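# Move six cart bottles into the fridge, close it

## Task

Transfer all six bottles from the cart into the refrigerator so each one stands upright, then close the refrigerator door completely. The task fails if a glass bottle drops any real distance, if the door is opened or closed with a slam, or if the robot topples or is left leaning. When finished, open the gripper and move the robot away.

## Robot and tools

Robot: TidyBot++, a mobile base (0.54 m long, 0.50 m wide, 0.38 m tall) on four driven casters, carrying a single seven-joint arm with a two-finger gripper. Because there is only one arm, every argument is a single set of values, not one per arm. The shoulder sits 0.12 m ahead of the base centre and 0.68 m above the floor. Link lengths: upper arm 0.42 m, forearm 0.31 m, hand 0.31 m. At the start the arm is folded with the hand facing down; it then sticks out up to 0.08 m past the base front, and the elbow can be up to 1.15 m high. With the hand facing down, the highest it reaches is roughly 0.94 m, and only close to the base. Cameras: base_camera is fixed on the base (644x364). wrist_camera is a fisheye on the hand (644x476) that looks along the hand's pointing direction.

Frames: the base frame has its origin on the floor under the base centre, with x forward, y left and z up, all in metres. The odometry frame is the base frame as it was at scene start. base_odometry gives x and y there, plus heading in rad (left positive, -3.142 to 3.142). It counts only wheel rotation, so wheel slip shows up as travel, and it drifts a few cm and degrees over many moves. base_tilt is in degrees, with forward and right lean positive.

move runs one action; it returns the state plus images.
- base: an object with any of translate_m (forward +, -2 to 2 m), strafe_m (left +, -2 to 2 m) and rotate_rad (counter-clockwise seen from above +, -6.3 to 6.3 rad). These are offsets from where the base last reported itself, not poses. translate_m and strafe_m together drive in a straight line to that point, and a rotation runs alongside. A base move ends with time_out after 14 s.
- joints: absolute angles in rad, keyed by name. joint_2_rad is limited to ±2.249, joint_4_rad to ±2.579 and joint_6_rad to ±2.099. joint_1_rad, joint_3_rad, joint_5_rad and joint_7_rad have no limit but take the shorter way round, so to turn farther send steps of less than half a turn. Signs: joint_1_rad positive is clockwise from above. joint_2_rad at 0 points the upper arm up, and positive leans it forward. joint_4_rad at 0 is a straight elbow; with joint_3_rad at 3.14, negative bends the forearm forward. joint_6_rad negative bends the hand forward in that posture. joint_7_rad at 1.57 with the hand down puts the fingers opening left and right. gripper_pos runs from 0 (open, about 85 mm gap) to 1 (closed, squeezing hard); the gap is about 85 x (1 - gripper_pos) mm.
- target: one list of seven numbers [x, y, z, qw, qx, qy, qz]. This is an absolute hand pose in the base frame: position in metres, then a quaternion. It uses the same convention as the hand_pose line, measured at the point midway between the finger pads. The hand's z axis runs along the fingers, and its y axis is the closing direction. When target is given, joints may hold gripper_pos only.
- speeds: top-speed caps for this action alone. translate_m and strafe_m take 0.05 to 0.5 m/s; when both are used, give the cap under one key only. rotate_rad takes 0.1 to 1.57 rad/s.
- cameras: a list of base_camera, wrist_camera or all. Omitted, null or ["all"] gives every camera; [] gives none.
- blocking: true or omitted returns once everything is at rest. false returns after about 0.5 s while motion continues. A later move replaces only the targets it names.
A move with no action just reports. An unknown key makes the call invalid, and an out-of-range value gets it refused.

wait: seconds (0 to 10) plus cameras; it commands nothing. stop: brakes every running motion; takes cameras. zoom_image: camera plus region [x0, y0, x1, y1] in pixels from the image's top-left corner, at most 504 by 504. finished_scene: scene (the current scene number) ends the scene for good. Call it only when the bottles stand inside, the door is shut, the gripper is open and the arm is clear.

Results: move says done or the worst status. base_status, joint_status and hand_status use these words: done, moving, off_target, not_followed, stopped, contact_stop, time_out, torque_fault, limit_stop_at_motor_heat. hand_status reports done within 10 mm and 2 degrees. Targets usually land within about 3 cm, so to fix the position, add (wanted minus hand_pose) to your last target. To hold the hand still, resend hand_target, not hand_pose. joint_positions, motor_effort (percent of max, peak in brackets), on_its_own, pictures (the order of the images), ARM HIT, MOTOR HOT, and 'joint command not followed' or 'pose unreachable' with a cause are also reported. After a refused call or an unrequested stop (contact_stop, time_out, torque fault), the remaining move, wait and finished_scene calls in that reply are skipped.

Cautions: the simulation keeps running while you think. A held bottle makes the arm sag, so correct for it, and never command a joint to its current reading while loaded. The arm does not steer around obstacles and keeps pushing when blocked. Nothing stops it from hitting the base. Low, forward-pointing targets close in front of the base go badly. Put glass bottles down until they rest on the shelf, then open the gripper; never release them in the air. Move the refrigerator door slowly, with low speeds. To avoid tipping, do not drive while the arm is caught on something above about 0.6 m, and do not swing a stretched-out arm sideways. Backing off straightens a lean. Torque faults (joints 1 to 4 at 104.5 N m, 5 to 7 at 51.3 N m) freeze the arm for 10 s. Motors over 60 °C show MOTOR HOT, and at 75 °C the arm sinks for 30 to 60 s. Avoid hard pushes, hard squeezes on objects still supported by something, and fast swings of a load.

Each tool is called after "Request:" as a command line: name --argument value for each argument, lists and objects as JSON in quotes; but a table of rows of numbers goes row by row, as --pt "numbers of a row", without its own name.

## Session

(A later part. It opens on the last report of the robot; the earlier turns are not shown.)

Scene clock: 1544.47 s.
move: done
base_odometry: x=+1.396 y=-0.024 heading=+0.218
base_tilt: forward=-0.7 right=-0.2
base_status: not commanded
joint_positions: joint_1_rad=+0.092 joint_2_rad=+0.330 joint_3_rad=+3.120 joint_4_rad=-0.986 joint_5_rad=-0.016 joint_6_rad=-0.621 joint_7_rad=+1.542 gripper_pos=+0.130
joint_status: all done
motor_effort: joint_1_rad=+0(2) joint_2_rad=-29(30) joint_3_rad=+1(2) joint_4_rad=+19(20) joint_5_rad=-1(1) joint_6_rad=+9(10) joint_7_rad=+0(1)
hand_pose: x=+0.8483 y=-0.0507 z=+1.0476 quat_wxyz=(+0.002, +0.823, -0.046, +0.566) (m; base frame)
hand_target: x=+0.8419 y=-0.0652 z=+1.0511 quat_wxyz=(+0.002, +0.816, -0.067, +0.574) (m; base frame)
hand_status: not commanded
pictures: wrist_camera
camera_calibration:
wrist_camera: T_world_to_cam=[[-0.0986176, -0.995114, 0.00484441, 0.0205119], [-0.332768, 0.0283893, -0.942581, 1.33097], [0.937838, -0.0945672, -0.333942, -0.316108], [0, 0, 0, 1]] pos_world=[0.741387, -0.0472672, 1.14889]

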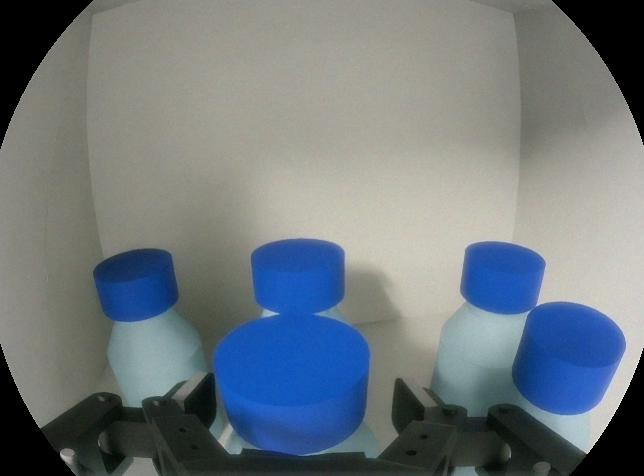

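Request:
move --base '{"translate_m": -0.7967, "strafe_m": 0.0727}' --speeds '{"translate_m": 0.4}' --joints '{"gripper_pos": 0.06}' --cameras '["wrist_camera"]'

Request:
move --base '{"translate_m": -0.2891, "strafe_m": -0.4267, "rotate_rad": -1.873}' --speeds '{"strafe_m": 0.45, "rotate_rad": 1.2}' --joints '{"joint_1_rad": 0.0, "joint_2_rad": -0.01, "joint_4_rad": -1.81, "joint_6_rad": -0.073, "gripper_pos": 0.0}' --cameras '["base_camera", "wrist_camera"]'

Scene clock: 1554.50 s.
move: done
base_odometry: x=+0.602 y=-0.124 heading=+0.218
base_tilt: forward=-0.7 right=-0.2
base_status: done
joint_positions: joint_1_rad=+0.096 joint_2_rad=+0.330 joint_3_rad=+3.120 joint_4_rad=-0.986 joint_5_rad=-0.016 joint_6_rad=-0.621 joint_7_rad=+1.542 gripper_pos=+0.060
joint_status: all done
motor_effort: joint_1_rad=+0(3) joint_2_rad=-29(35) joint_3_rad=+1(2) joint_4_rad=+19(20) joint_5_rad=-1(2) joint_6_rad=+9(10) joint_7_rad=+0(1)
hand_pose: x=+0.8480 y=-0.0536 z=+1.0476 quat_wxyz=(+0.003, +0.823, -0.048, +0.567) (m; base frame)
hand_target: x=+0.8419 y=-0.0652 z=+1.0511 quat_wxyz=(+0.002, +0.816, -0.067, +0.574) (m; base frame)
hand_status: not commanded
pictures: wrist_camera
camera_calibration:
wrist_camera: T_world_to_cam=[[-0.102627, -0.994708, 0.0048445, 0.0209912], [-0.332478, 0.0297119, -0.942643, 1.33092], [0.937511, -0.0983515, -0.333768, -0.316184], [0, 0, 0, 1]] pos_world=[0.741082, -0.0497612, 1.14895]

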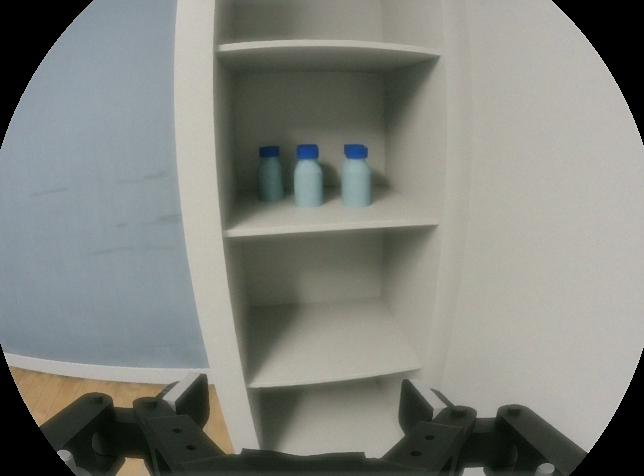

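Scene clock: 1557.50 s.
move: done
base_odometry: x=+0.412 y=-0.603 heading=-1.654
base_tilt: forward=-0.7 right=-0.2
base_status: done
joint_positions: joint_1_rad=+0.016 joint_2_rad=+0.043 joint_3_rad=+3.124 joint_4_rad=-1.773 joint_5_rad=-0.016 joint_6_rad=-0.113 joint_7_rad=+1.542 gripper_pos=+0.000
joint_status: all done
motor_effort: joint_1_rad=+0(6) joint_2_rad=-20(32) joint_3_rad=+1(5) joint_4_rad=+19(20) joint_5_rad=-1(1) joint_6_rad=+9(10) joint_7_rad=+1(1)
hand_pose: x=+0.7335 y=+0.0025 z=+0.9168 quat_wxyz=(-0.014, +0.822, -0.018, +0.570) (m; base frame)
hand_target: x=+0.7177 y=+0.0143 z=+0.9385 quat_wxyz=(-0.027, +0.805, -0.020, +0.592) (m; base frame)
hand_status: not commanded
pictures: base_camera, wrist_camera
camera_calibration:
wrist_camera: T_world_to_cam=[[-0.0341275, -0.999358, 0.0108987, 0.00987796], [-0.326077, 0.000825745, -0.945343, 1.1657], [0.944727, -0.035816, -0.325895, -0.259659], [0, 0, 0, 1]] pos_world=[0.625751, -0.000390908, 1.01725]

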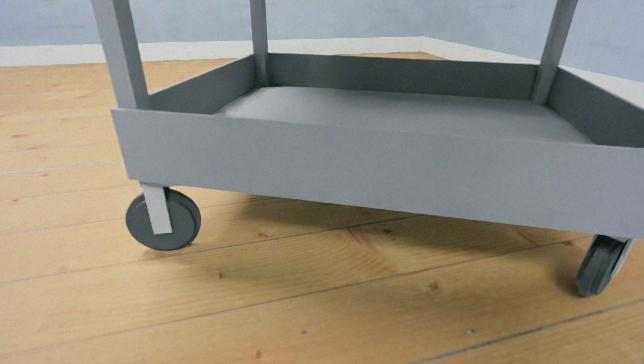

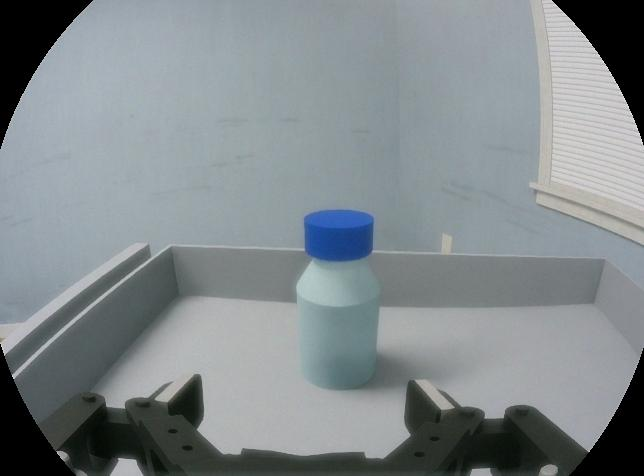

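Request:
zoom_image --camera "wrist_camera" --region '[280, 190, 400, 280]'

Scaled by 4.200.

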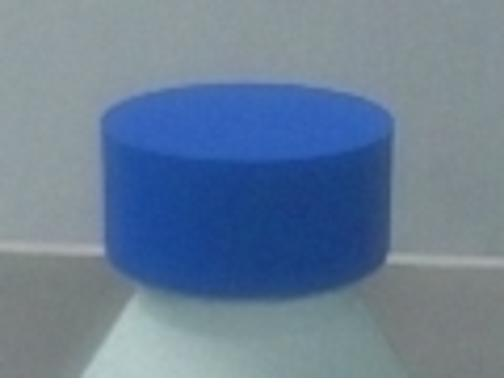

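Request:
move --base '{"translate_m": 0.177, "strafe_m": -0.025}' --speeds '{"translate_m": 0.25}' --cameras '["wrist_camera"]'

Scene clock: 1570.57 s.
move: done
base_odometry: x=+0.372 y=-0.778 heading=-1.656
base_tilt: forward=-0.7 right=-0.2
base_status: done
joint_positions: joint_1_rad=+0.016 joint_2_rad=+0.032 joint_3_rad=+3.124 joint_4_rad=-1.774 joint_5_rad=-0.016 joint_6_rad=-0.111 joint_7_rad=+1.542 gripper_pos=+0.000
joint_status: not commanded
motor_effort: joint_1_rad=+0(1) joint_2_rad=-19(21) joint_3_rad=+1(2) joint_4_rad=+18(20) joint_5_rad=-1(1) joint_6_rad=+9(10) joint_7_rad=+0(1)
hand_pose: x=+0.7307 y=+0.0029 z=+0.9235 quat_wxyz=(-0.014, +0.818, -0.017, +0.575) (m; base frame)
hand_target: x=+0.7177 y=+0.0143 z=+0.9385 quat_wxyz=(-0.027, +0.805, -0.020, +0.592) (m; base frame)
hand_status: not commanded
pictures: wrist_camera
camera_calibration:
wrist_camera: T_world_to_cam=[[-0.0336965, -0.999375, 0.010689, 0.00998111], [-0.314884, 0.000465531, -0.94913, 1.1664], [0.948532, -0.0353481, -0.314702, -0.267877], [0, 0, 0, 1]] pos_world=[0.621707, -0.0000370817, 1.02266]

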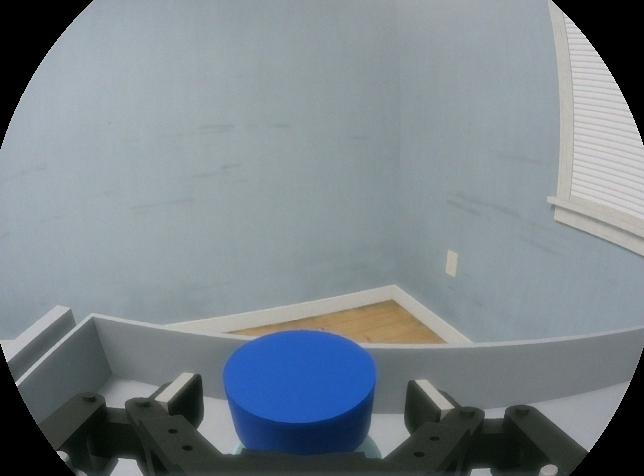

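Request:
move --joints '{"gripper_pos": 0.53}' --cameras '["wrist_camera"]'

Scene clock: 1573.30 s.
move: off_target
base_odometry: x=+0.372 y=-0.778 heading=-1.656
base_tilt: forward=-0.7 right=-0.2
base_status: not commanded
joint_positions: joint_1_rad=+0.015 joint_2_rad=+0.031 joint_3_rad=+3.124 joint_4_rad=-1.775 joint_5_rad=-0.016 joint_6_rad=-0.110 joint_7_rad=+1.542 gripper_pos=+0.429
joint_status: gripper_pos off_target (ended at +0.429, target +0.530)
motor_effort: joint_1_rad=+0(1) joint_2_rad=-18(20) joint_3_rad=+1(2) joint_4_rad=+18(20) joint_5_rad=-2(2) joint_6_rad=+9(10) joint_7_rad=+0(1)
hand_pose: x=+0.7307 y=+0.0030 z=+0.9238 quat_wxyz=(-0.014, +0.818, -0.017, +0.575) (m; base frame)
hand_target: x=+0.7177 y=+0.0143 z=+0.9385 quat_wxyz=(-0.027, +0.805, -0.020, +0.592) (m; base frame)
hand_status: not commanded
pictures: wrist_camera
camera_calibration:
wrist_camera: T_world_to_cam=[[-0.0334925, -0.999382, 0.0106579, 0.00999584], [-0.313786, 0.000390105, -0.949494, 1.16626], [0.948903, -0.0351452, -0.313605, -0.269036], [0, 0, 0, 1]] pos_world=[0.621578, 0.0000793595, 1.02287]

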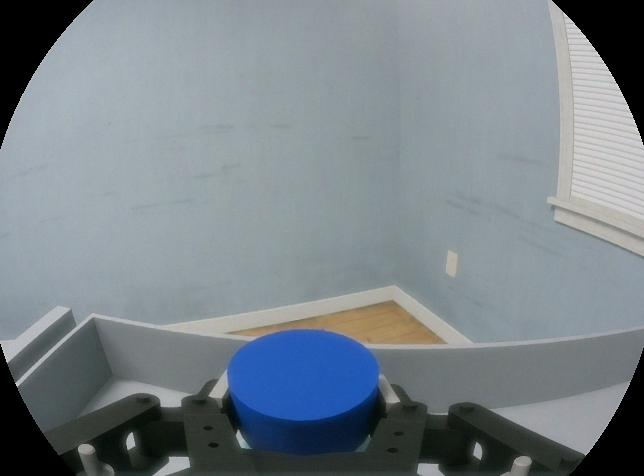

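Request:
move --joints '{"joint_2_rad": -0.12, "joint_4_rad": -1.34, "joint_6_rad": -0.80}' --cameras '["wrist_camera"]'

Request:
move --base '{"translate_m": -0.6371, "strafe_m": 0.3269, "rotate_rad": 1.8925}' --speeds '{"translate_m": 0.45, "rotate_rad": 1.0}' --joints '{"joint_1_rad": 0.0, "joint_2_rad": -0.22, "joint_4_rad": -1.22, "joint_6_rad": -0.82}' --cameras '["base_camera", "wrist_camera"]'

Scene clock: 1604.57 s.
move: done
base_odometry: x=+0.372 y=-0.778 heading=-1.656
base_tilt: forward=-0.7 right=-0.2
base_status: not commanded
joint_positions: joint_1_rad=+0.015 joint_2_rad=-0.053 joint_3_rad=+3.124 joint_4_rad=-1.400 joint_5_rad=-0.016 joint_6_rad=-0.768 joint_7_rad=+1.542 gripper_pos=+0.429
joint_status: all done
motor_effort: joint_1_rad=+0(1) joint_2_rad=-20(27) joint_3_rad=+2(2) joint_4_rad=+24(25) joint_5_rad=-1(2) joint_6_rad=+12(13) joint_7_rad=+0(1)
hand_pose: x=+0.6691 y=+0.0063 z=+1.0106 quat_wxyz=(-0.015, +0.871, -0.014, +0.491) (m; base frame)
hand_target: x=+0.6438 y=+0.0136 z=+1.0723 quat_wxyz=(-0.023, +0.847, -0.020, +0.531) (m; base frame)
hand_status: not commanded
pictures: wrist_camera
camera_calibration:
wrist_camera: T_world_to_cam=[[-0.0201652, -0.999638, 0.0178342, -0.00589287], [-0.495337, -0.00550573, -0.868684, 1.26924], [0.868467, -0.0263511, -0.495046, 0.0538087], [0, 0, 0, 1]] pos_world=[0.581849, 0.00251525, 1.12931]

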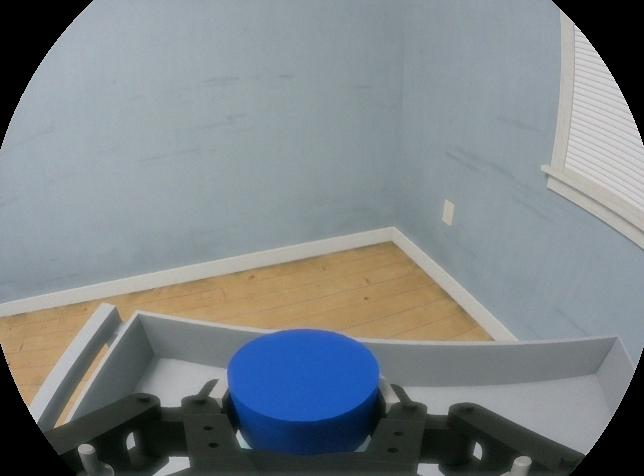

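Scene clock: 1607.67 s.
move: done
base_odometry: x=+0.752 y=-0.171 heading=+0.236
base_tilt: forward=-0.7 right=-0.2
base_status: done
joint_positions: joint_1_rad=+0.003 joint_2_rad=-0.152 joint_3_rad=+3.116 joint_4_rad=-1.276 joint_5_rad=-0.016 joint_6_rad=-0.796 joint_7_rad=+1.542 gripper_pos=+0.429
joint_status: all done
motor_effort: joint_1_rad=+0(4) joint_2_rad=-17(27) joint_3_rad=+1(5) joint_4_rad=+22(25) joint_5_rad=-1(3) joint_6_rad=+13(14) joint_7_rad=+1(1)
hand_pose: x=+0.6306 y=+0.0183 z=+1.1271 quat_wxyz=(-0.021, +0.819, -0.003, +0.573) (m; base frame)
hand_target: x=+0.5930 y=+0.0137 z=+1.1854 quat_wxyz=(-0.026, +0.789, -0.018, +0.613) (m; base frame)
hand_status: not commanded
pictures: base_camera, wrist_camera
camera_calibration:
wrist_camera: T_world_to_cam=[[-0.0020041, -0.999864, 0.0163678, -0.00653572], [-0.317017, -0.0148883, -0.948303, 1.32887], [0.948418, -0.00708938, -0.316944, -0.106291], [0, 0, 0, 1]] pos_world=[0.52207, 0.0124963, 1.22659]

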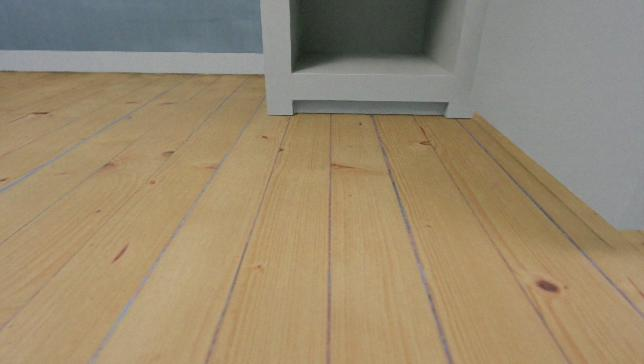

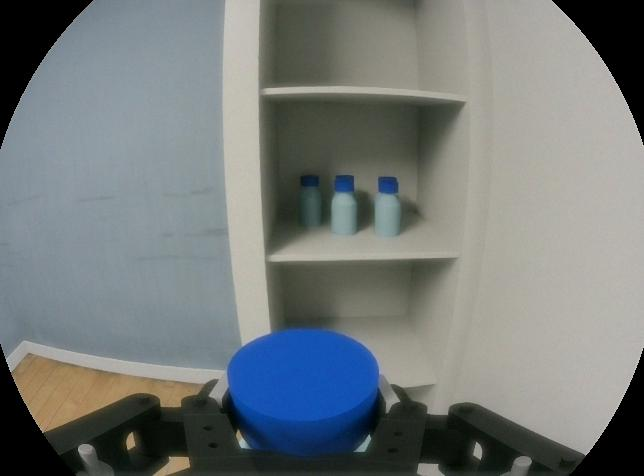

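Request:
move

Scene clock: 1635.27 s.
base_odometry: x=+0.752 y=-0.171 heading=+0.236
base_tilt: forward=-0.7 right=-0.2
base_status: done
joint_positions: joint_1_rad=+0.003 joint_2_rad=-0.152 joint_3_rad=+3.116 joint_4_rad=-1.276 joint_5_rad=-0.016 joint_6_rad=-0.796 joint_7_rad=+1.542 gripper_pos=+0.429
joint_status: all done
motor_effort: joint_1_rad=+1(4) joint_2_rad=-17(27) joint_3_rad=+1(5) joint_4_rad=+22(25) joint_5_rad=-1(3) joint_6_rad=+13(14) joint_7_rad=+0(1)
hand_pose: x=+0.6306 y=+0.0183 z=+1.1271 quat_wxyz=(-0.021, +0.819, -0.003, +0.573) (m; base frame)
hand_target: x=+0.5930 y=+0.0137 z=+1.1854 quat_wxyz=(-0.026, +0.789, -0.018, +0.613) (m; base frame)
hand_status: not commanded
pictures: base_camera, wrist_camera
camera_calibration:
wrist_camera: T_world_to_cam=[[-0.0020041, -0.999864, 0.0163678, -0.00653572], [-0.317017, -0.0148883, -0.948303, 1.32887], [0.948418, -0.00708938, -0.316944, -0.106291], [0, 0, 0, 1]] pos_world=[0.52207, 0.0124963, 1.22659]

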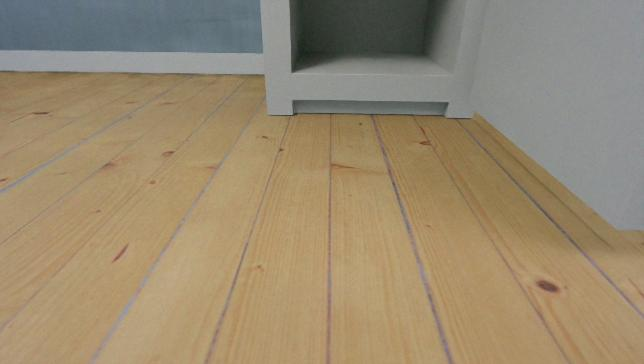

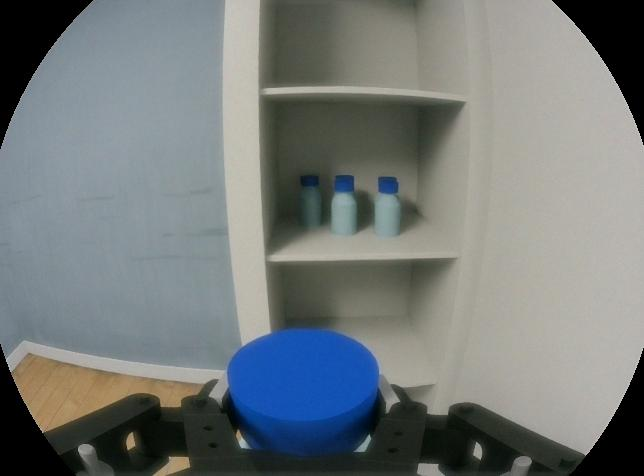

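Request:
zoom_image --camera "base_camera" --region '[240, 80, 320, 130]'

Request:
zoom_image --camera "base_camera" --region '[430, 85, 510, 135]'

Scaled by 6.300.

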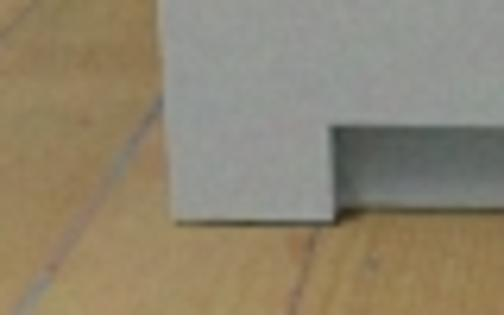

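Scaled by 6.300.

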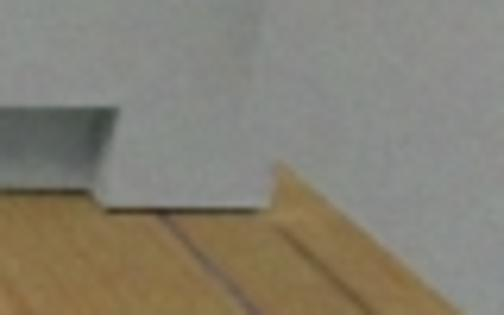

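Request:
move --base '{"translate_m": 0.674, "strafe_m": -0.008, "rotate_rad": -0.007}' --joints '{"joint_1_rad": -0.073, "joint_2_rad": 0.31, "joint_4_rad": -0.75, "joint_6_rad": -0.75}' --speeds '{"translate_m": 0.35}'

Scene clock: 1660.43 s.
move: off_target
base_odometry: x=+1.409 y=-0.021 heading=+0.230
base_tilt: forward=-0.7 right=-0.2
base_status: done
joint_positions: joint_1_rad=-0.054 joint_2_rad=+0.341 joint_3_rad=+3.117 joint_4_rad=-0.816 joint_5_rad=-0.016 joint_6_rad=-0.797 joint_7_rad=+1.542 gripper_pos=+0.429
joint_status: joint_4_rad off_target (ended at -0.816, target -0.750); the others done
motor_effort: joint_1_rad=+0(2) joint_2_rad=-34(39) joint_3_rad=+0(3) joint_4_rad=+22(25) joint_5_rad=-1(2) joint_6_rad=+13(15) joint_7_rad=+1(1)
hand_pose: x=+0.8338 y=+0.0569 z=+1.0887 quat_wxyz=(-0.041, +0.828, +0.016, +0.558) (m; base frame)
hand_target: x=+0.8208 y=+0.0640 z=+1.1626 quat_wxyz=(-0.053, +0.786, +0.007, +0.615) (m; base frame)
hand_status: not commanded
pictures: base_camera, wrist_camera
camera_calibration:
wrist_camera: T_world_to_cam=[[0.0529947, -0.998583, 0.00491433, -0.000392553], [-0.348418, -0.0231021, -0.937055, 1.37179], [0.93584, 0.0479467, -0.349148, -0.268475], [0, 0, 0, 1]] pos_world=[0.729228, 0.0441718, 1.19171]

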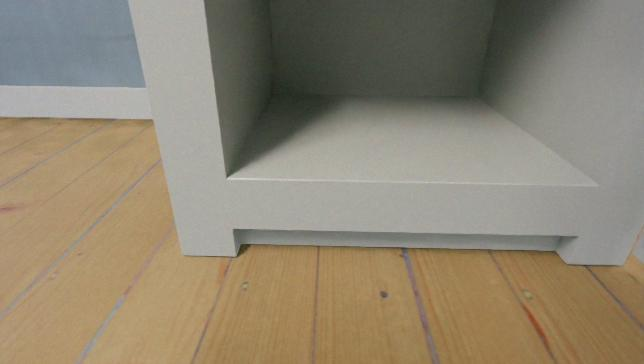

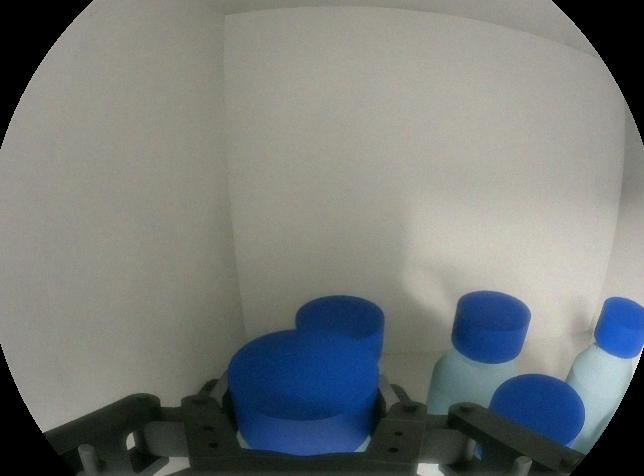

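Request:
move --base '{"translate_m": -0.035, "strafe_m": -0.007}' --speeds '{"translate_m": 0.1}'

Scene clock: 1680.43 s.
move: done
base_odometry: x=+1.377 y=-0.035 heading=+0.231
base_tilt: forward=-0.7 right=-0.2
base_status: done
joint_positions: joint_1_rad=-0.056 joint_2_rad=+0.342 joint_3_rad=+3.117 joint_4_rad=-0.814 joint_5_rad=-0.016 joint_6_rad=-0.797 joint_7_rad=+1.542 gripper_pos=+0.429
joint_status: not commanded
motor_effort: joint_1_rad=+0(2) joint_2_rad=-35(38) joint_3_rad=+1(2) joint_4_rad=+22(23) joint_5_rad=-1(2) joint_6_rad=+13(13) joint_7_rad=+0(1)
hand_pose: x=+0.8339 y=+0.0585 z=+1.0890 quat_wxyz=(-0.042, +0.828, +0.017, +0.559) (m; base frame)
hand_target: x=+0.8208 y=+0.0640 z=+1.1626 quat_wxyz=(-0.053, +0.786, +0.007, +0.615) (m; base frame)
hand_status: not commanded
pictures: base_camera, wrist_camera
camera_calibration:
wrist_camera: T_world_to_cam=[[0.0552686, -0.99846, 0.00488131, -0.000624789], [-0.347706, -0.0238292, -0.937301, 1.37189], [0.935973, 0.050106, -0.348488, -0.269522], [0, 0, 0, 1]] pos_world=[0.729314, 0.0455718, 1.19195]

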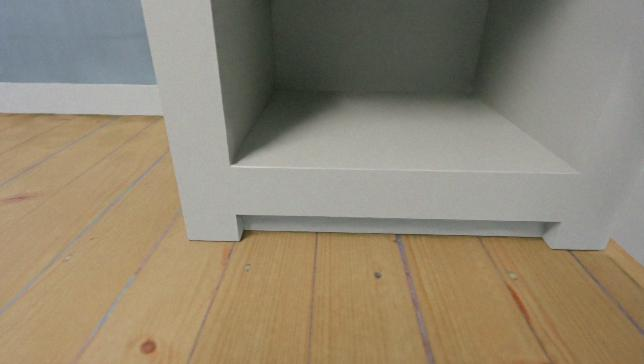

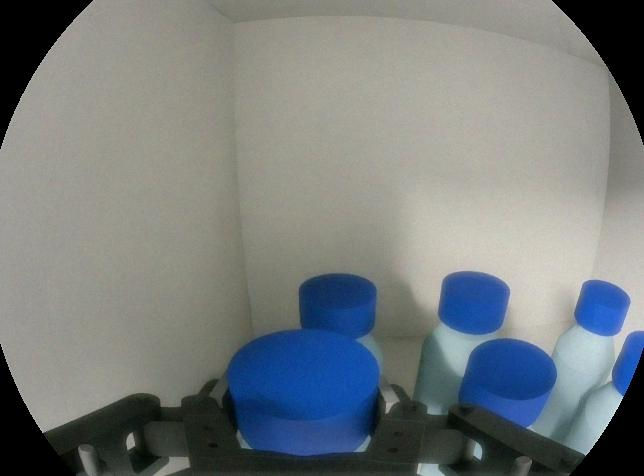

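Request:
move --joints '{"joint_4_rad": -0.91, "joint_6_rad": -0.645}' --cameras '["wrist_camera"]'

Request:
move --joints '{"joint_4_rad": -0.96, "joint_6_rad": -0.615}' --cameras '["wrist_camera"]'

Scene clock: 1690.37 s.
move: done
base_odometry: x=+1.377 y=-0.035 heading=+0.231
base_tilt: forward=-0.7 right=-0.2
base_status: not commanded
joint_positions: joint_1_rad=-0.056 joint_2_rad=+0.342 joint_3_rad=+3.117 joint_4_rad=-0.904 joint_5_rad=-0.016 joint_6_rad=-0.712 joint_7_rad=+1.542 gripper_pos=+0.429
joint_status: all done
motor_effort: joint_1_rad=+0(1) joint_2_rad=-34(36) joint_3_rad=+1(1) joint_4_rad=+23(24) joint_5_rad=-1(1) joint_6_rad=+13(14) joint_7_rad=+0(1)
hand_pose: x=+0.8435 y=+0.0592 z=+1.0612 quat_wxyz=(-0.041, +0.830, +0.017, +0.556) (m; base frame)
hand_target: x=+0.8372 y=+0.0660 z=+1.1004 quat_wxyz=(-0.052, +0.803, +0.007, +0.594) (m; base frame)
hand_status: not commanded
pictures: wrist_camera
camera_calibration:
wrist_camera: T_world_to_cam=[[0.0540628, -0.998527, 0.00451663, 0.00107485], [-0.352657, -0.0233251, -0.935462, 1.35134], [0.93419, 0.0489809, -0.353399, -0.281434], [0, 0, 0, 1]] pos_world=[0.739414, 0.0463783, 1.16466]

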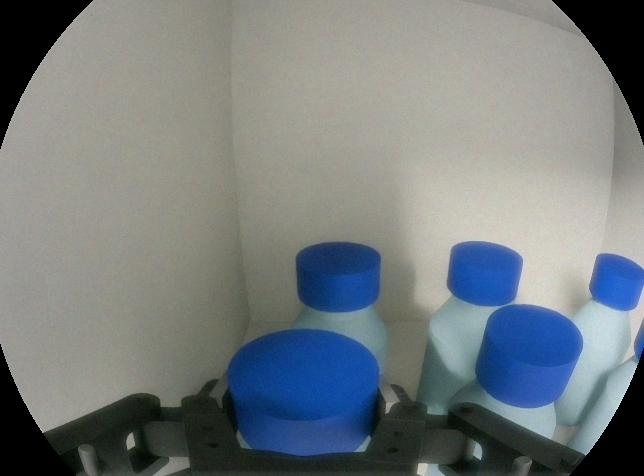

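Scene clock: 1691.10 s.
move: done
base_odometry: x=+1.377 y=-0.035 heading=+0.231
base_tilt: forward=-0.7 right=-0.2
base_status: not commanded
joint_positions: joint_1_rad=-0.056 joint_2_rad=+0.342 joint_3_rad=+3.117 joint_4_rad=-0.936 joint_5_rad=-0.016 joint_6_rad=-0.667 joint_7_rad=+1.542 gripper_pos=+0.429
joint_status: all done
motor_effort: joint_1_rad=+1(1) joint_2_rad=-31(36) joint_3_rad=+1(2) joint_4_rad=+21(23) joint_5_rad=-1(1) joint_6_rad=+10(14) joint_7_rad=+0(1)
hand_pose: x=+0.8480 y=+0.0596 z=+1.0555 quat_wxyz=(-0.042, +0.826, +0.016, +0.562) (m; base frame)
hand_target: x=+0.8403 y=+0.0664 z=+1.0796 quat_wxyz=(-0.051, +0.809, +0.007, +0.586) (m; base frame)
hand_status: not commanded
pictures: wrist_camera
camera_calibration:
wrist_camera: T_world_to_cam=[[0.0534149, -0.998565, 0.00395775, 0.00238145], [-0.340373, -0.0219329, -0.940035, 1.34201], [0.938772, 0.0488648, -0.341056, -0.304548], [0, 0, 0, 1]] pos_world=[0.742557, 0.0466938, 1.15766]

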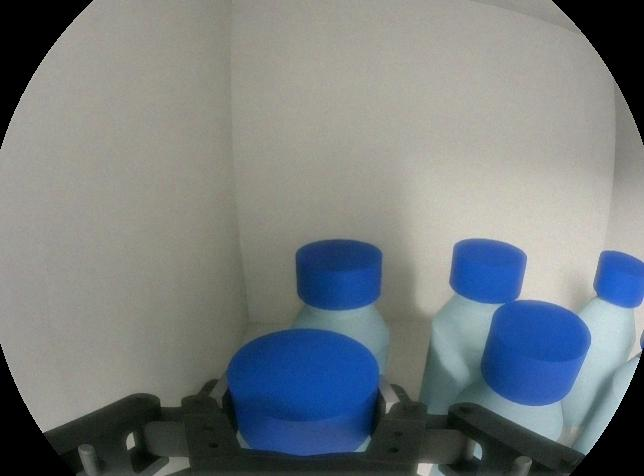

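Request:
move --joints '{"joint_4_rad": -0.99, "joint_6_rad": -0.60}' --cameras '["wrist_camera"]'

Request:
move --joints '{"joint_4_rad": -1.02, "joint_6_rad": -0.59}' --cameras '["wrist_camera"]'

Scene clock: 1694.70 s.
move: done
base_odometry: x=+1.377 y=-0.035 heading=+0.231
base_tilt: forward=-0.7 right=-0.2
base_status: not commanded
joint_positions: joint_1_rad=-0.056 joint_2_rad=+0.340 joint_3_rad=+3.117 joint_4_rad=-0.950 joint_5_rad=-0.016 joint_6_rad=-0.641 joint_7_rad=+1.542 gripper_pos=+0.429
joint_status: all done
motor_effort: joint_1_rad=+0(1) joint_2_rad=-26(32) joint_3_rad=+1(2) joint_4_rad=+18(21) joint_5_rad=-1(1) joint_6_rad=+9(11) joint_7_rad=+0(0)
hand_pose: x=+0.8500 y=+0.0597 z=+1.0554 quat_wxyz=(-0.042, +0.822, +0.016, +0.567) (m; base frame)
hand_target: x=+0.8415 y=+0.0666 z=+1.0661 quat_wxyz=(-0.050, +0.813, +0.007, +0.580) (m; base frame)
hand_status: not commanded
pictures: wrist_camera
camera_calibration:
wrist_camera: T_world_to_cam=[[0.0529016, -0.998593, 0.00353809, 0.00325686], [-0.328513, -0.020749, -0.944271, 1.3369], [0.943017, 0.0487911, -0.329149, -0.322656], [0, 0, 0, 1]] pos_world=[0.743286, 0.0467342, 1.15618]

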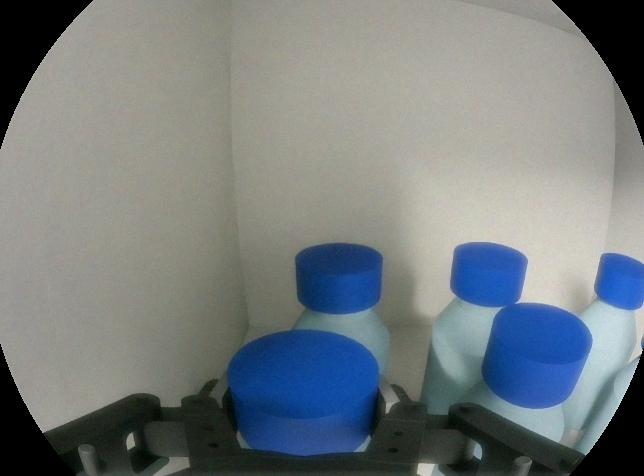

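Scene clock: 1695.33 s.
move: done
base_odometry: x=+1.377 y=-0.035 heading=+0.231
base_tilt: forward=-0.7 right=-0.2
base_status: not commanded
joint_positions: joint_1_rad=-0.056 joint_2_rad=+0.333 joint_3_rad=+3.117 joint_4_rad=-0.970 joint_5_rad=-0.016 joint_6_rad=-0.621 joint_7_rad=+1.542 gripper_pos=+0.429
joint_status: all done
motor_effort: joint_1_rad=+1(1) joint_2_rad=-24(26) joint_3_rad=+2(2) joint_4_rad=+17(18) joint_5_rad=-1(1) joint_6_rad=+8(10) joint_7_rad=+0(0)
hand_pose: x=+0.8490 y=+0.0596 z=+1.0549 quat_wxyz=(-0.042, +0.820, +0.016, +0.570) (m; base frame)
hand_target: x=+0.8418 y=+0.0667 z=+1.0511 quat_wxyz=(-0.050, +0.819, +0.007, +0.571) (m; base frame)
hand_status: not commanded
pictures: wrist_camera
camera_calibration:
wrist_camera: T_world_to_cam=[[0.052587, -0.998611, 0.00341559, 0.0036819], [-0.321268, -0.0201563, -0.946774, 1.33252], [0.945527, 0.0486907, -0.321881, -0.331662], [0, 0, 0, 1]] pos_world=[0.741497, 0.0466842, 1.15482]

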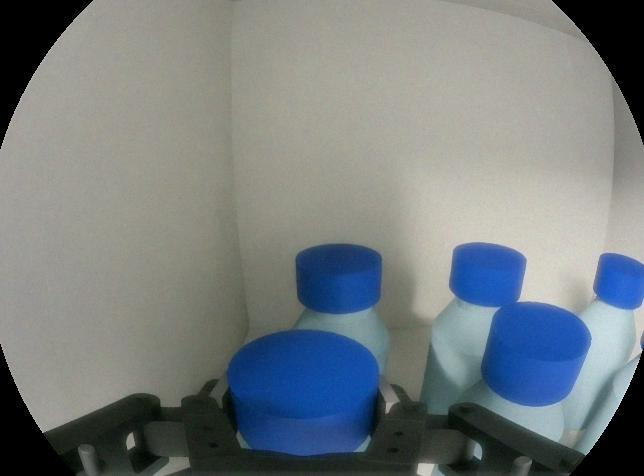

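Request:
move --joints '{"gripper_pos": 0.14}' --cameras '["wrist_camera"]'

Scene clock: 1698.50 s.
move: done
base_odometry: x=+1.377 y=-0.035 heading=+0.231
base_tilt: forward=-0.7 right=-0.2
base_status: not commanded
joint_positions: joint_1_rad=-0.056 joint_2_rad=+0.333 joint_3_rad=+3.117 joint_4_rad=-0.986 joint_5_rad=-0.016 joint_6_rad=-0.621 joint_7_rad=+1.542 gripper_pos=+0.140
joint_status: all done
motor_effort: joint_1_rad=+0(1) joint_2_rad=-29(30) joint_3_rad=+1(1) joint_4_rad=+19(20) joint_5_rad=-1(1) joint_6_rad=+9(10) joint_7_rad=+0(1)
hand_pose: x=+0.8486 y=+0.0598 z=+1.0456 quat_wxyz=(-0.042, +0.825, +0.016, +0.564) (m; base frame)
hand_target: x=+0.8418 y=+0.0667 z=+1.0511 quat_wxyz=(-0.050, +0.819, +0.007, +0.571) (m; base frame)
hand_status: not commanded
pictures: wrist_camera
camera_calibration:
wrist_camera: T_world_to_cam=[[0.0529447, -0.99859, 0.00383561, 0.00316157], [-0.335837, -0.0214229, -0.941677, 1.33074], [0.940431, 0.0485687, -0.336497, -0.314588], [0, 0, 0, 1]] pos_world=[0.742592, 0.0469445, 1.14725]

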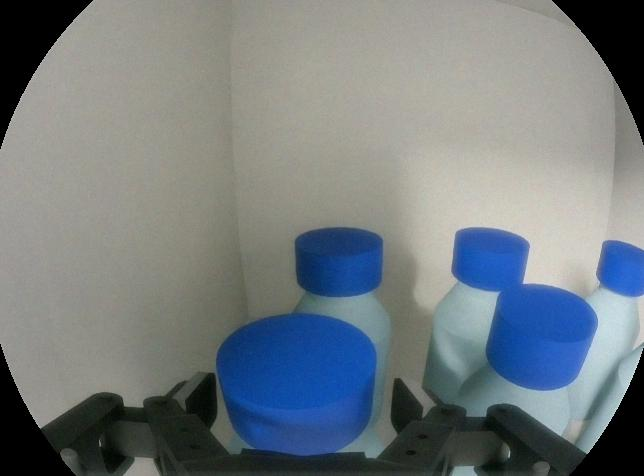

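Request:
move --base '{"translate_m": -0.8, "strafe_m": -0.041}' --joints '{"gripper_pos": 0.06}' --speeds '{"translate_m": 0.4}'

Scene clock: 1761.60 s.
move: done
base_odometry: x=+0.607 y=-0.258 heading=+0.231
base_tilt: forward=-0.7 right=-0.2
base_status: done
joint_positions: joint_1_rad=-0.057 joint_2_rad=+0.333 joint_3_rad=+3.117 joint_4_rad=-0.986 joint_5_rad=-0.016 joint_6_rad=-0.621 joint_7_rad=+1.542 gripper_pos=+0.060
joint_status: all done
motor_effort: joint_1_rad=+0(1) joint_2_rad=-29(33) joint_3_rad=+1(1) joint_4_rad=+19(20) joint_5_rad=-1(1) joint_6_rad=+8(9) joint_7_rad=+0(1)
hand_pose: x=+0.8485 y=+0.0606 z=+1.0455 quat_wxyz=(-0.042, +0.825, +0.017, +0.564) (m; base frame)
hand_target: x=+0.8418 y=+0.0667 z=+1.0511 quat_wxyz=(-0.050, +0.819, +0.007, +0.571) (m; base frame)
hand_status: not commanded
pictures: base_camera, wrist_camera
camera_calibration:
wrist_camera: T_world_to_cam=[[0.0540593, -0.99853, 0.00383819, 0.00302755], [-0.335919, -0.0218058, -0.941638, 1.33069], [0.940338, 0.049615, -0.336604, -0.314478], [0, 0, 0, 1]] pos_world=[0.742556, 0.0476427, 1.14716]

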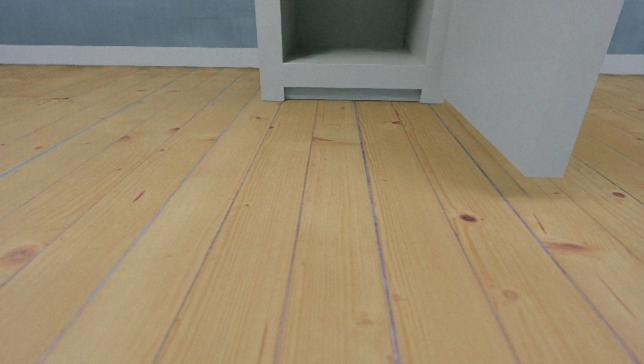

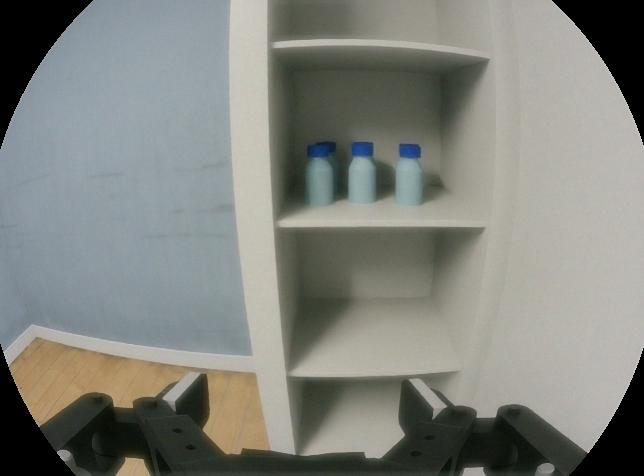

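Request:
zoom_image --camera "wrist_camera" --region '[270, 110, 490, 240]'

Request:
zoom_image --camera "base_camera" --region '[240, 60, 480, 120]'

Request:
zoom_image --camera "base_camera" --region '[500, 130, 620, 200]'

Scaled by 2.291.

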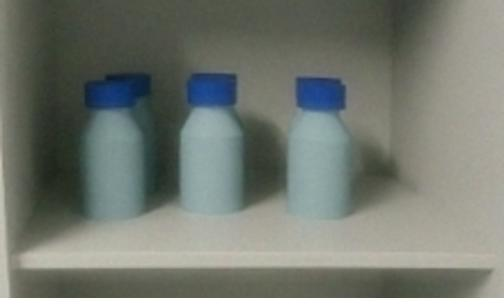

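Scaled by 2.100.

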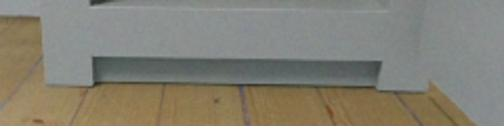

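Scaled by 4.200.

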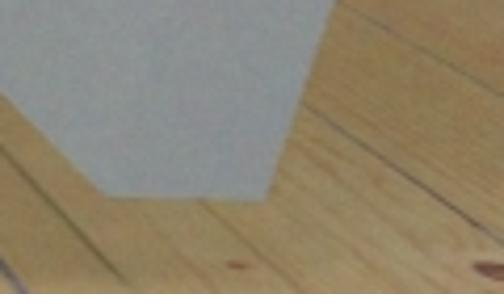

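Request:
move --base '{"translate_m": 0.375, "strafe_m": -0.693, "rotate_rad": 0.99}' --joints '{"joint_1_rad": 0.0, "joint_2_rad": -0.8, "joint_4_rad": -2.2, "joint_6_rad": -0.5, "gripper_pos": 0.4}' --speeds '{"strafe_m": 0.4, "rotate_rad": 0.6}'

Scene clock: 1814.93 s.
move: done
base_odometry: x=+1.131 y=-0.847 heading=+1.221
base_tilt: forward=-0.7 right=-0.2
base_status: done
joint_positions: joint_1_rad=-0.020 joint_2_rad=-0.785 joint_3_rad=+3.118 joint_4_rad=-2.163 joint_5_rad=-0.016 joint_6_rad=-0.541 joint_7_rad=+1.542 gripper_pos=+0.400
joint_status: all done
motor_effort: joint_1_rad=+0(5) joint_2_rad=+4(31) joint_3_rad=+2(3) joint_4_rad=+19(20) joint_5_rad=-1(2) joint_6_rad=+9(10) joint_7_rad=+0(1)
hand_pose: x=+0.4222 y=+0.0194 z=+0.9331 quat_wxyz=(-0.019, +0.819, +0.005, +0.574) (m; base frame)
hand_target: x=+0.4213 y=+0.0097 z=+0.9275 quat_wxyz=(-0.019, +0.813, -0.018, +0.581) (m; base frame)
hand_status: not commanded
pictures: base_camera, wrist_camera
camera_calibration:
wrist_camera: T_world_to_cam=[[0.00842357, -0.999576, 0.0278715, -0.0178241], [-0.315795, -0.0291053, -0.948381, 1.07866], [0.94879, -0.000812948, -0.315907, 0.0287261], [0, 0, 0, 1]] pos_world=[0.313529, 0.0136013, 1.03255]

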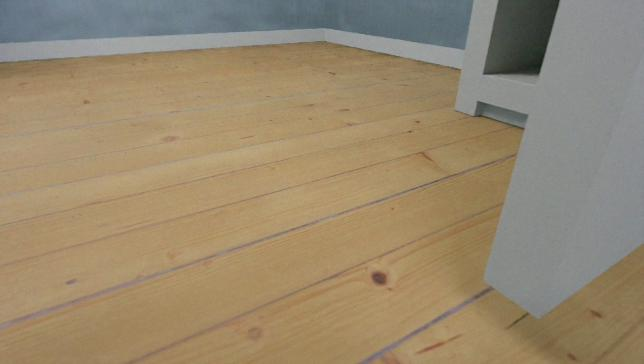

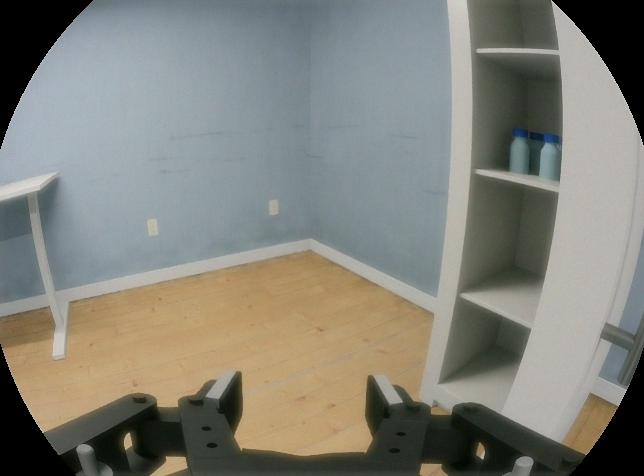

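Request:
move --base '{"translate_m": -0.388, "strafe_m": -0.27}' --speeds '{"translate_m": 0.35}'

Scene clock: 1848.63 s.
move: done
base_odometry: x=+1.252 y=-1.304 heading=+1.222
base_tilt: forward=-0.7 right=-0.2
base_status: done
joint_positions: joint_1_rad=-0.019 joint_2_rad=-0.787 joint_3_rad=+3.118 joint_4_rad=-2.163 joint_5_rad=-0.016 joint_6_rad=-0.539 joint_7_rad=+1.542 gripper_pos=+0.400
joint_status: not commanded
motor_effort: joint_1_rad=+0(1) joint_2_rad=+4(6) joint_3_rad=+2(3) joint_4_rad=+19(20) joint_5_rad=-1(1) joint_6_rad=+9(10) joint_7_rad=+0(1)
hand_pose: x=+0.4218 y=+0.0191 z=+0.9342 quat_wxyz=(-0.019, +0.818, +0.005, +0.575) (m; base frame)
hand_target: x=+0.4213 y=+0.0097 z=+0.9275 quat_wxyz=(-0.019, +0.813, -0.018, +0.581) (m; base frame)
hand_status: not commanded
pictures: base_camera, wrist_camera
camera_calibration:
wrist_camera: T_world_to_cam=[[0.00735573, -0.999587, 0.0277977, -0.0176279], [-0.312452, -0.0287041, -0.9495, 1.07917], [0.949905, -0.0017012, -0.312534, 0.0257421], [0, 0, 0, 1]] pos_world=[0.312865, 0.0133996, 1.0332]

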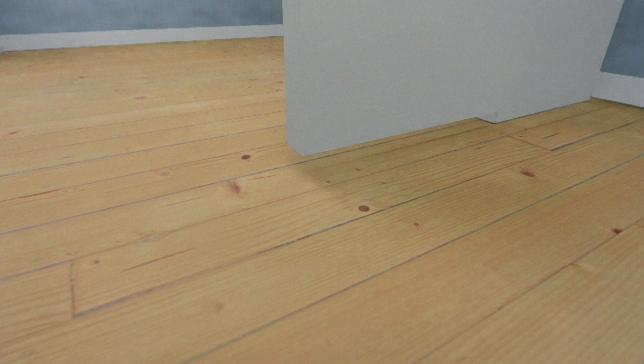

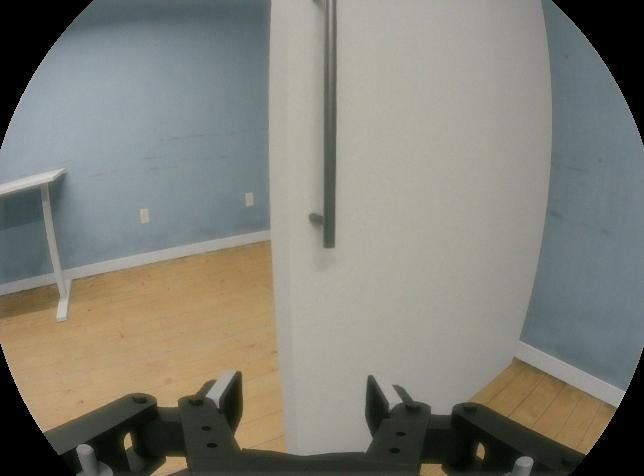

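Request:
zoom_image --camera "wrist_camera" --region '[260, 120, 400, 270]'

Request:
zoom_image --camera "base_camera" --region '[270, 110, 350, 170]'

Scaled by 3.360.

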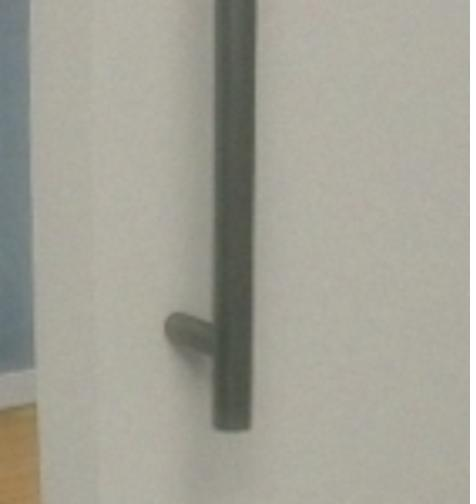

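Scaled by 6.300.

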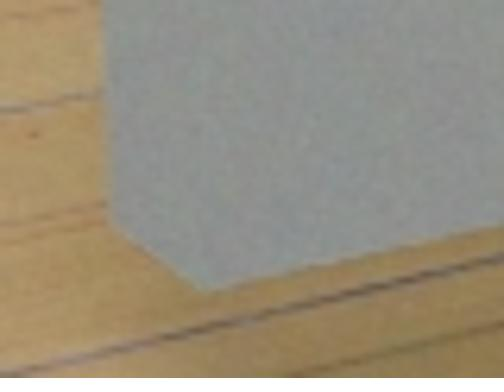

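Request:
move --joints '{"joint_1_rad": 0.0, "joint_2_rad": 0.019, "joint_4_rad": -1.704, "joint_6_rad": 0.108, "gripper_pos": 0.4}'

Scene clock: 1874.40 s.
move: done
base_odometry: x=+1.252 y=-1.304 heading=+1.222
base_tilt: forward=-0.7 right=-0.2
base_status: not commanded
joint_positions: joint_1_rad=-0.019 joint_2_rad=-0.001 joint_3_rad=+3.118 joint_4_rad=-1.745 joint_5_rad=-0.016 joint_6_rad=+0.064 joint_7_rad=+1.542 gripper_pos=+0.400
joint_status: all done
motor_effort: joint_1_rad=+0(3) joint_2_rad=-19(21) joint_3_rad=+1(2) joint_4_rad=+19(20) joint_5_rad=-1(1) joint_6_rad=+9(10) joint_7_rad=+0(1)
hand_pose: x=+0.7366 y=+0.0276 z=+1.0148 quat_wxyz=(-0.029, +0.745, -0.001, +0.667) (m; base frame)
hand_target: x=+0.7483 y=+0.0148 z=+1.0411 quat_wxyz=(-0.032, +0.722, -0.018, +0.691) (m; base frame)
hand_status: not commanded
pictures: base_camera, wrist_camera
camera_calibration:
wrist_camera: T_world_to_cam=[[0.00301601, -0.999991, 0.00286083, 0.0148386], [-0.0828744, -0.00310095, -0.996555, 1.13221], [0.996555, 0.00276853, -0.0828831, -0.5156], [0, 0, 0, 1]] pos_world=[0.607611, 0.0197768, 1.08553]

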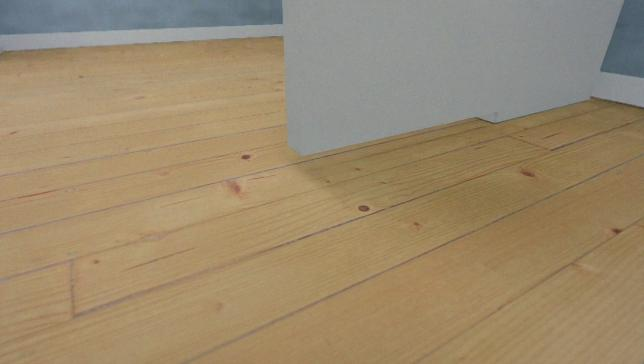

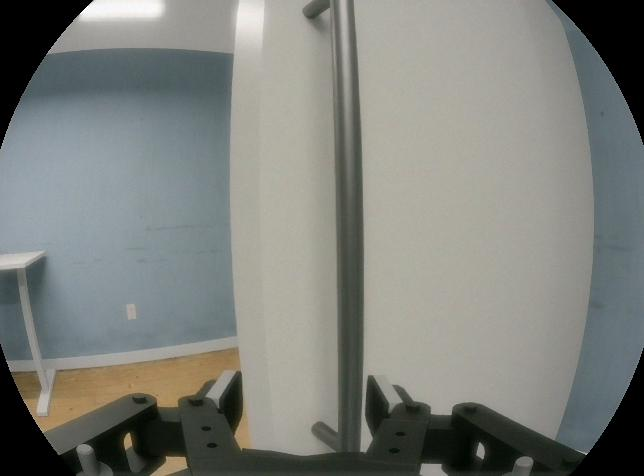

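Request:
zoom_image --camera "wrist_camera" --region '[290, 200, 410, 290]'

Request:
zoom_image --camera "wrist_camera" --region '[190, 350, 430, 476]'

Scaled by 4.200.

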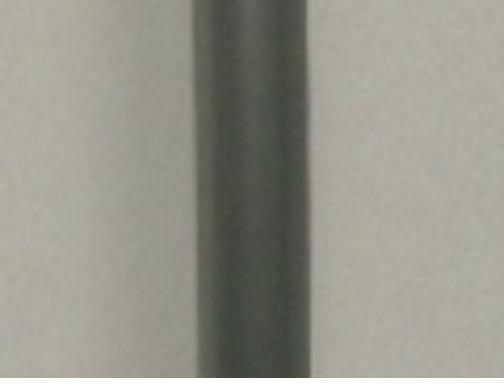

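Scaled by 2.100.

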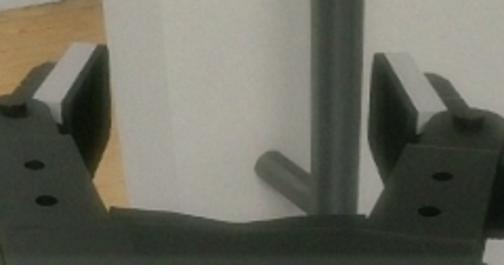

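Request:
move --base '{"translate_m": 0.09, "strafe_m": -0.0245}' --speeds '{"translate_m": 0.2}'

Scene clock: 1893.80 s.
move: done
base_odometry: x=+1.306 y=-1.228 heading=+1.221
base_tilt: forward=-0.7 right=-0.2
base_status: done
joint_positions: joint_1_rad=-0.015 joint_2_rad=+0.007 joint_3_rad=+3.118 joint_4_rad=-1.741 joint_5_rad=-0.016 joint_6_rad=+0.069 joint_7_rad=+1.542 gripper_pos=+0.400
joint_status: not commanded
motor_effort: joint_1_rad=+0(3) joint_2_rad=-19(21) joint_3_rad=+1(3) joint_4_rad=+19(20) joint_5_rad=-1(1) joint_6_rad=+9(10) joint_7_rad=+0(1)
hand_pose: x=+0.7402 y=+0.0252 z=+1.0132 quat_wxyz=(-0.028, +0.744, -0.003, +0.667) (m; base frame)
hand_target: x=+0.7483 y=+0.0148 z=+1.0411 quat_wxyz=(-0.032, +0.722, -0.018, +0.691) (m; base frame)
hand_status: not commanded
pictures: base_camera, wrist_camera
camera_calibration:
wrist_camera: T_world_to_cam=[[-0.00107147, -0.999996, 0.00265444, 0.0156343], [-0.0825821, -0.00255689, -0.996581, 1.13075], [0.996584, -0.00128702, -0.082579, -0.519484], [0, 0, 0, 1]] pos_world=[0.611106, 0.0178568, 1.08394]

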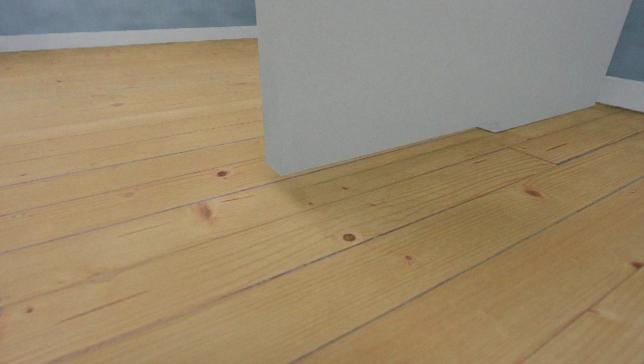

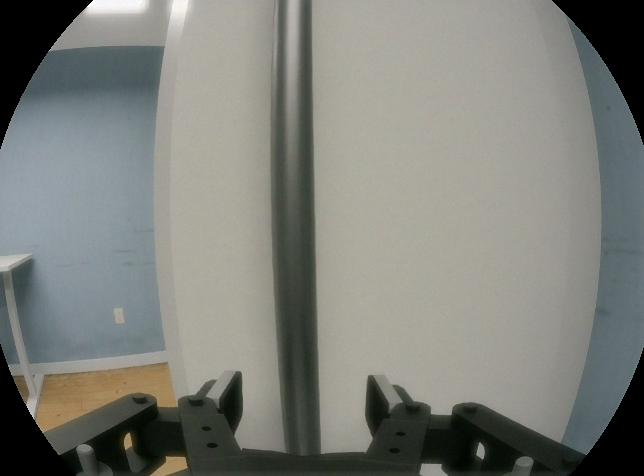

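Request:
zoom_image --camera "wrist_camera" --region '[240, 200, 360, 290]'

Request:
zoom_image --camera "wrist_camera" --region '[190, 350, 430, 476]'

Scaled by 4.200.

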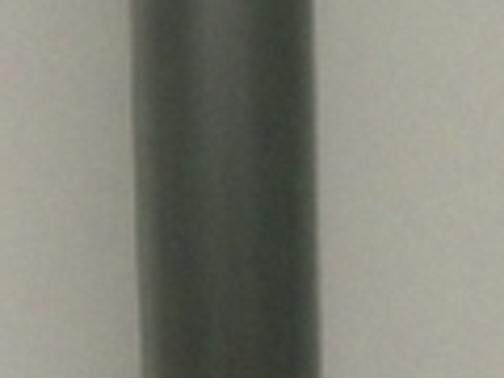

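Scaled by 2.100.

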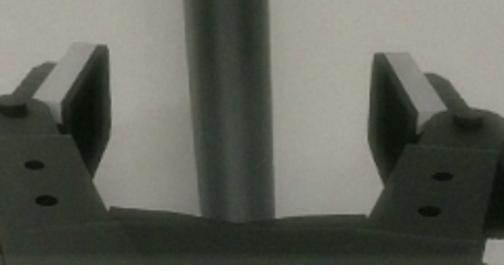

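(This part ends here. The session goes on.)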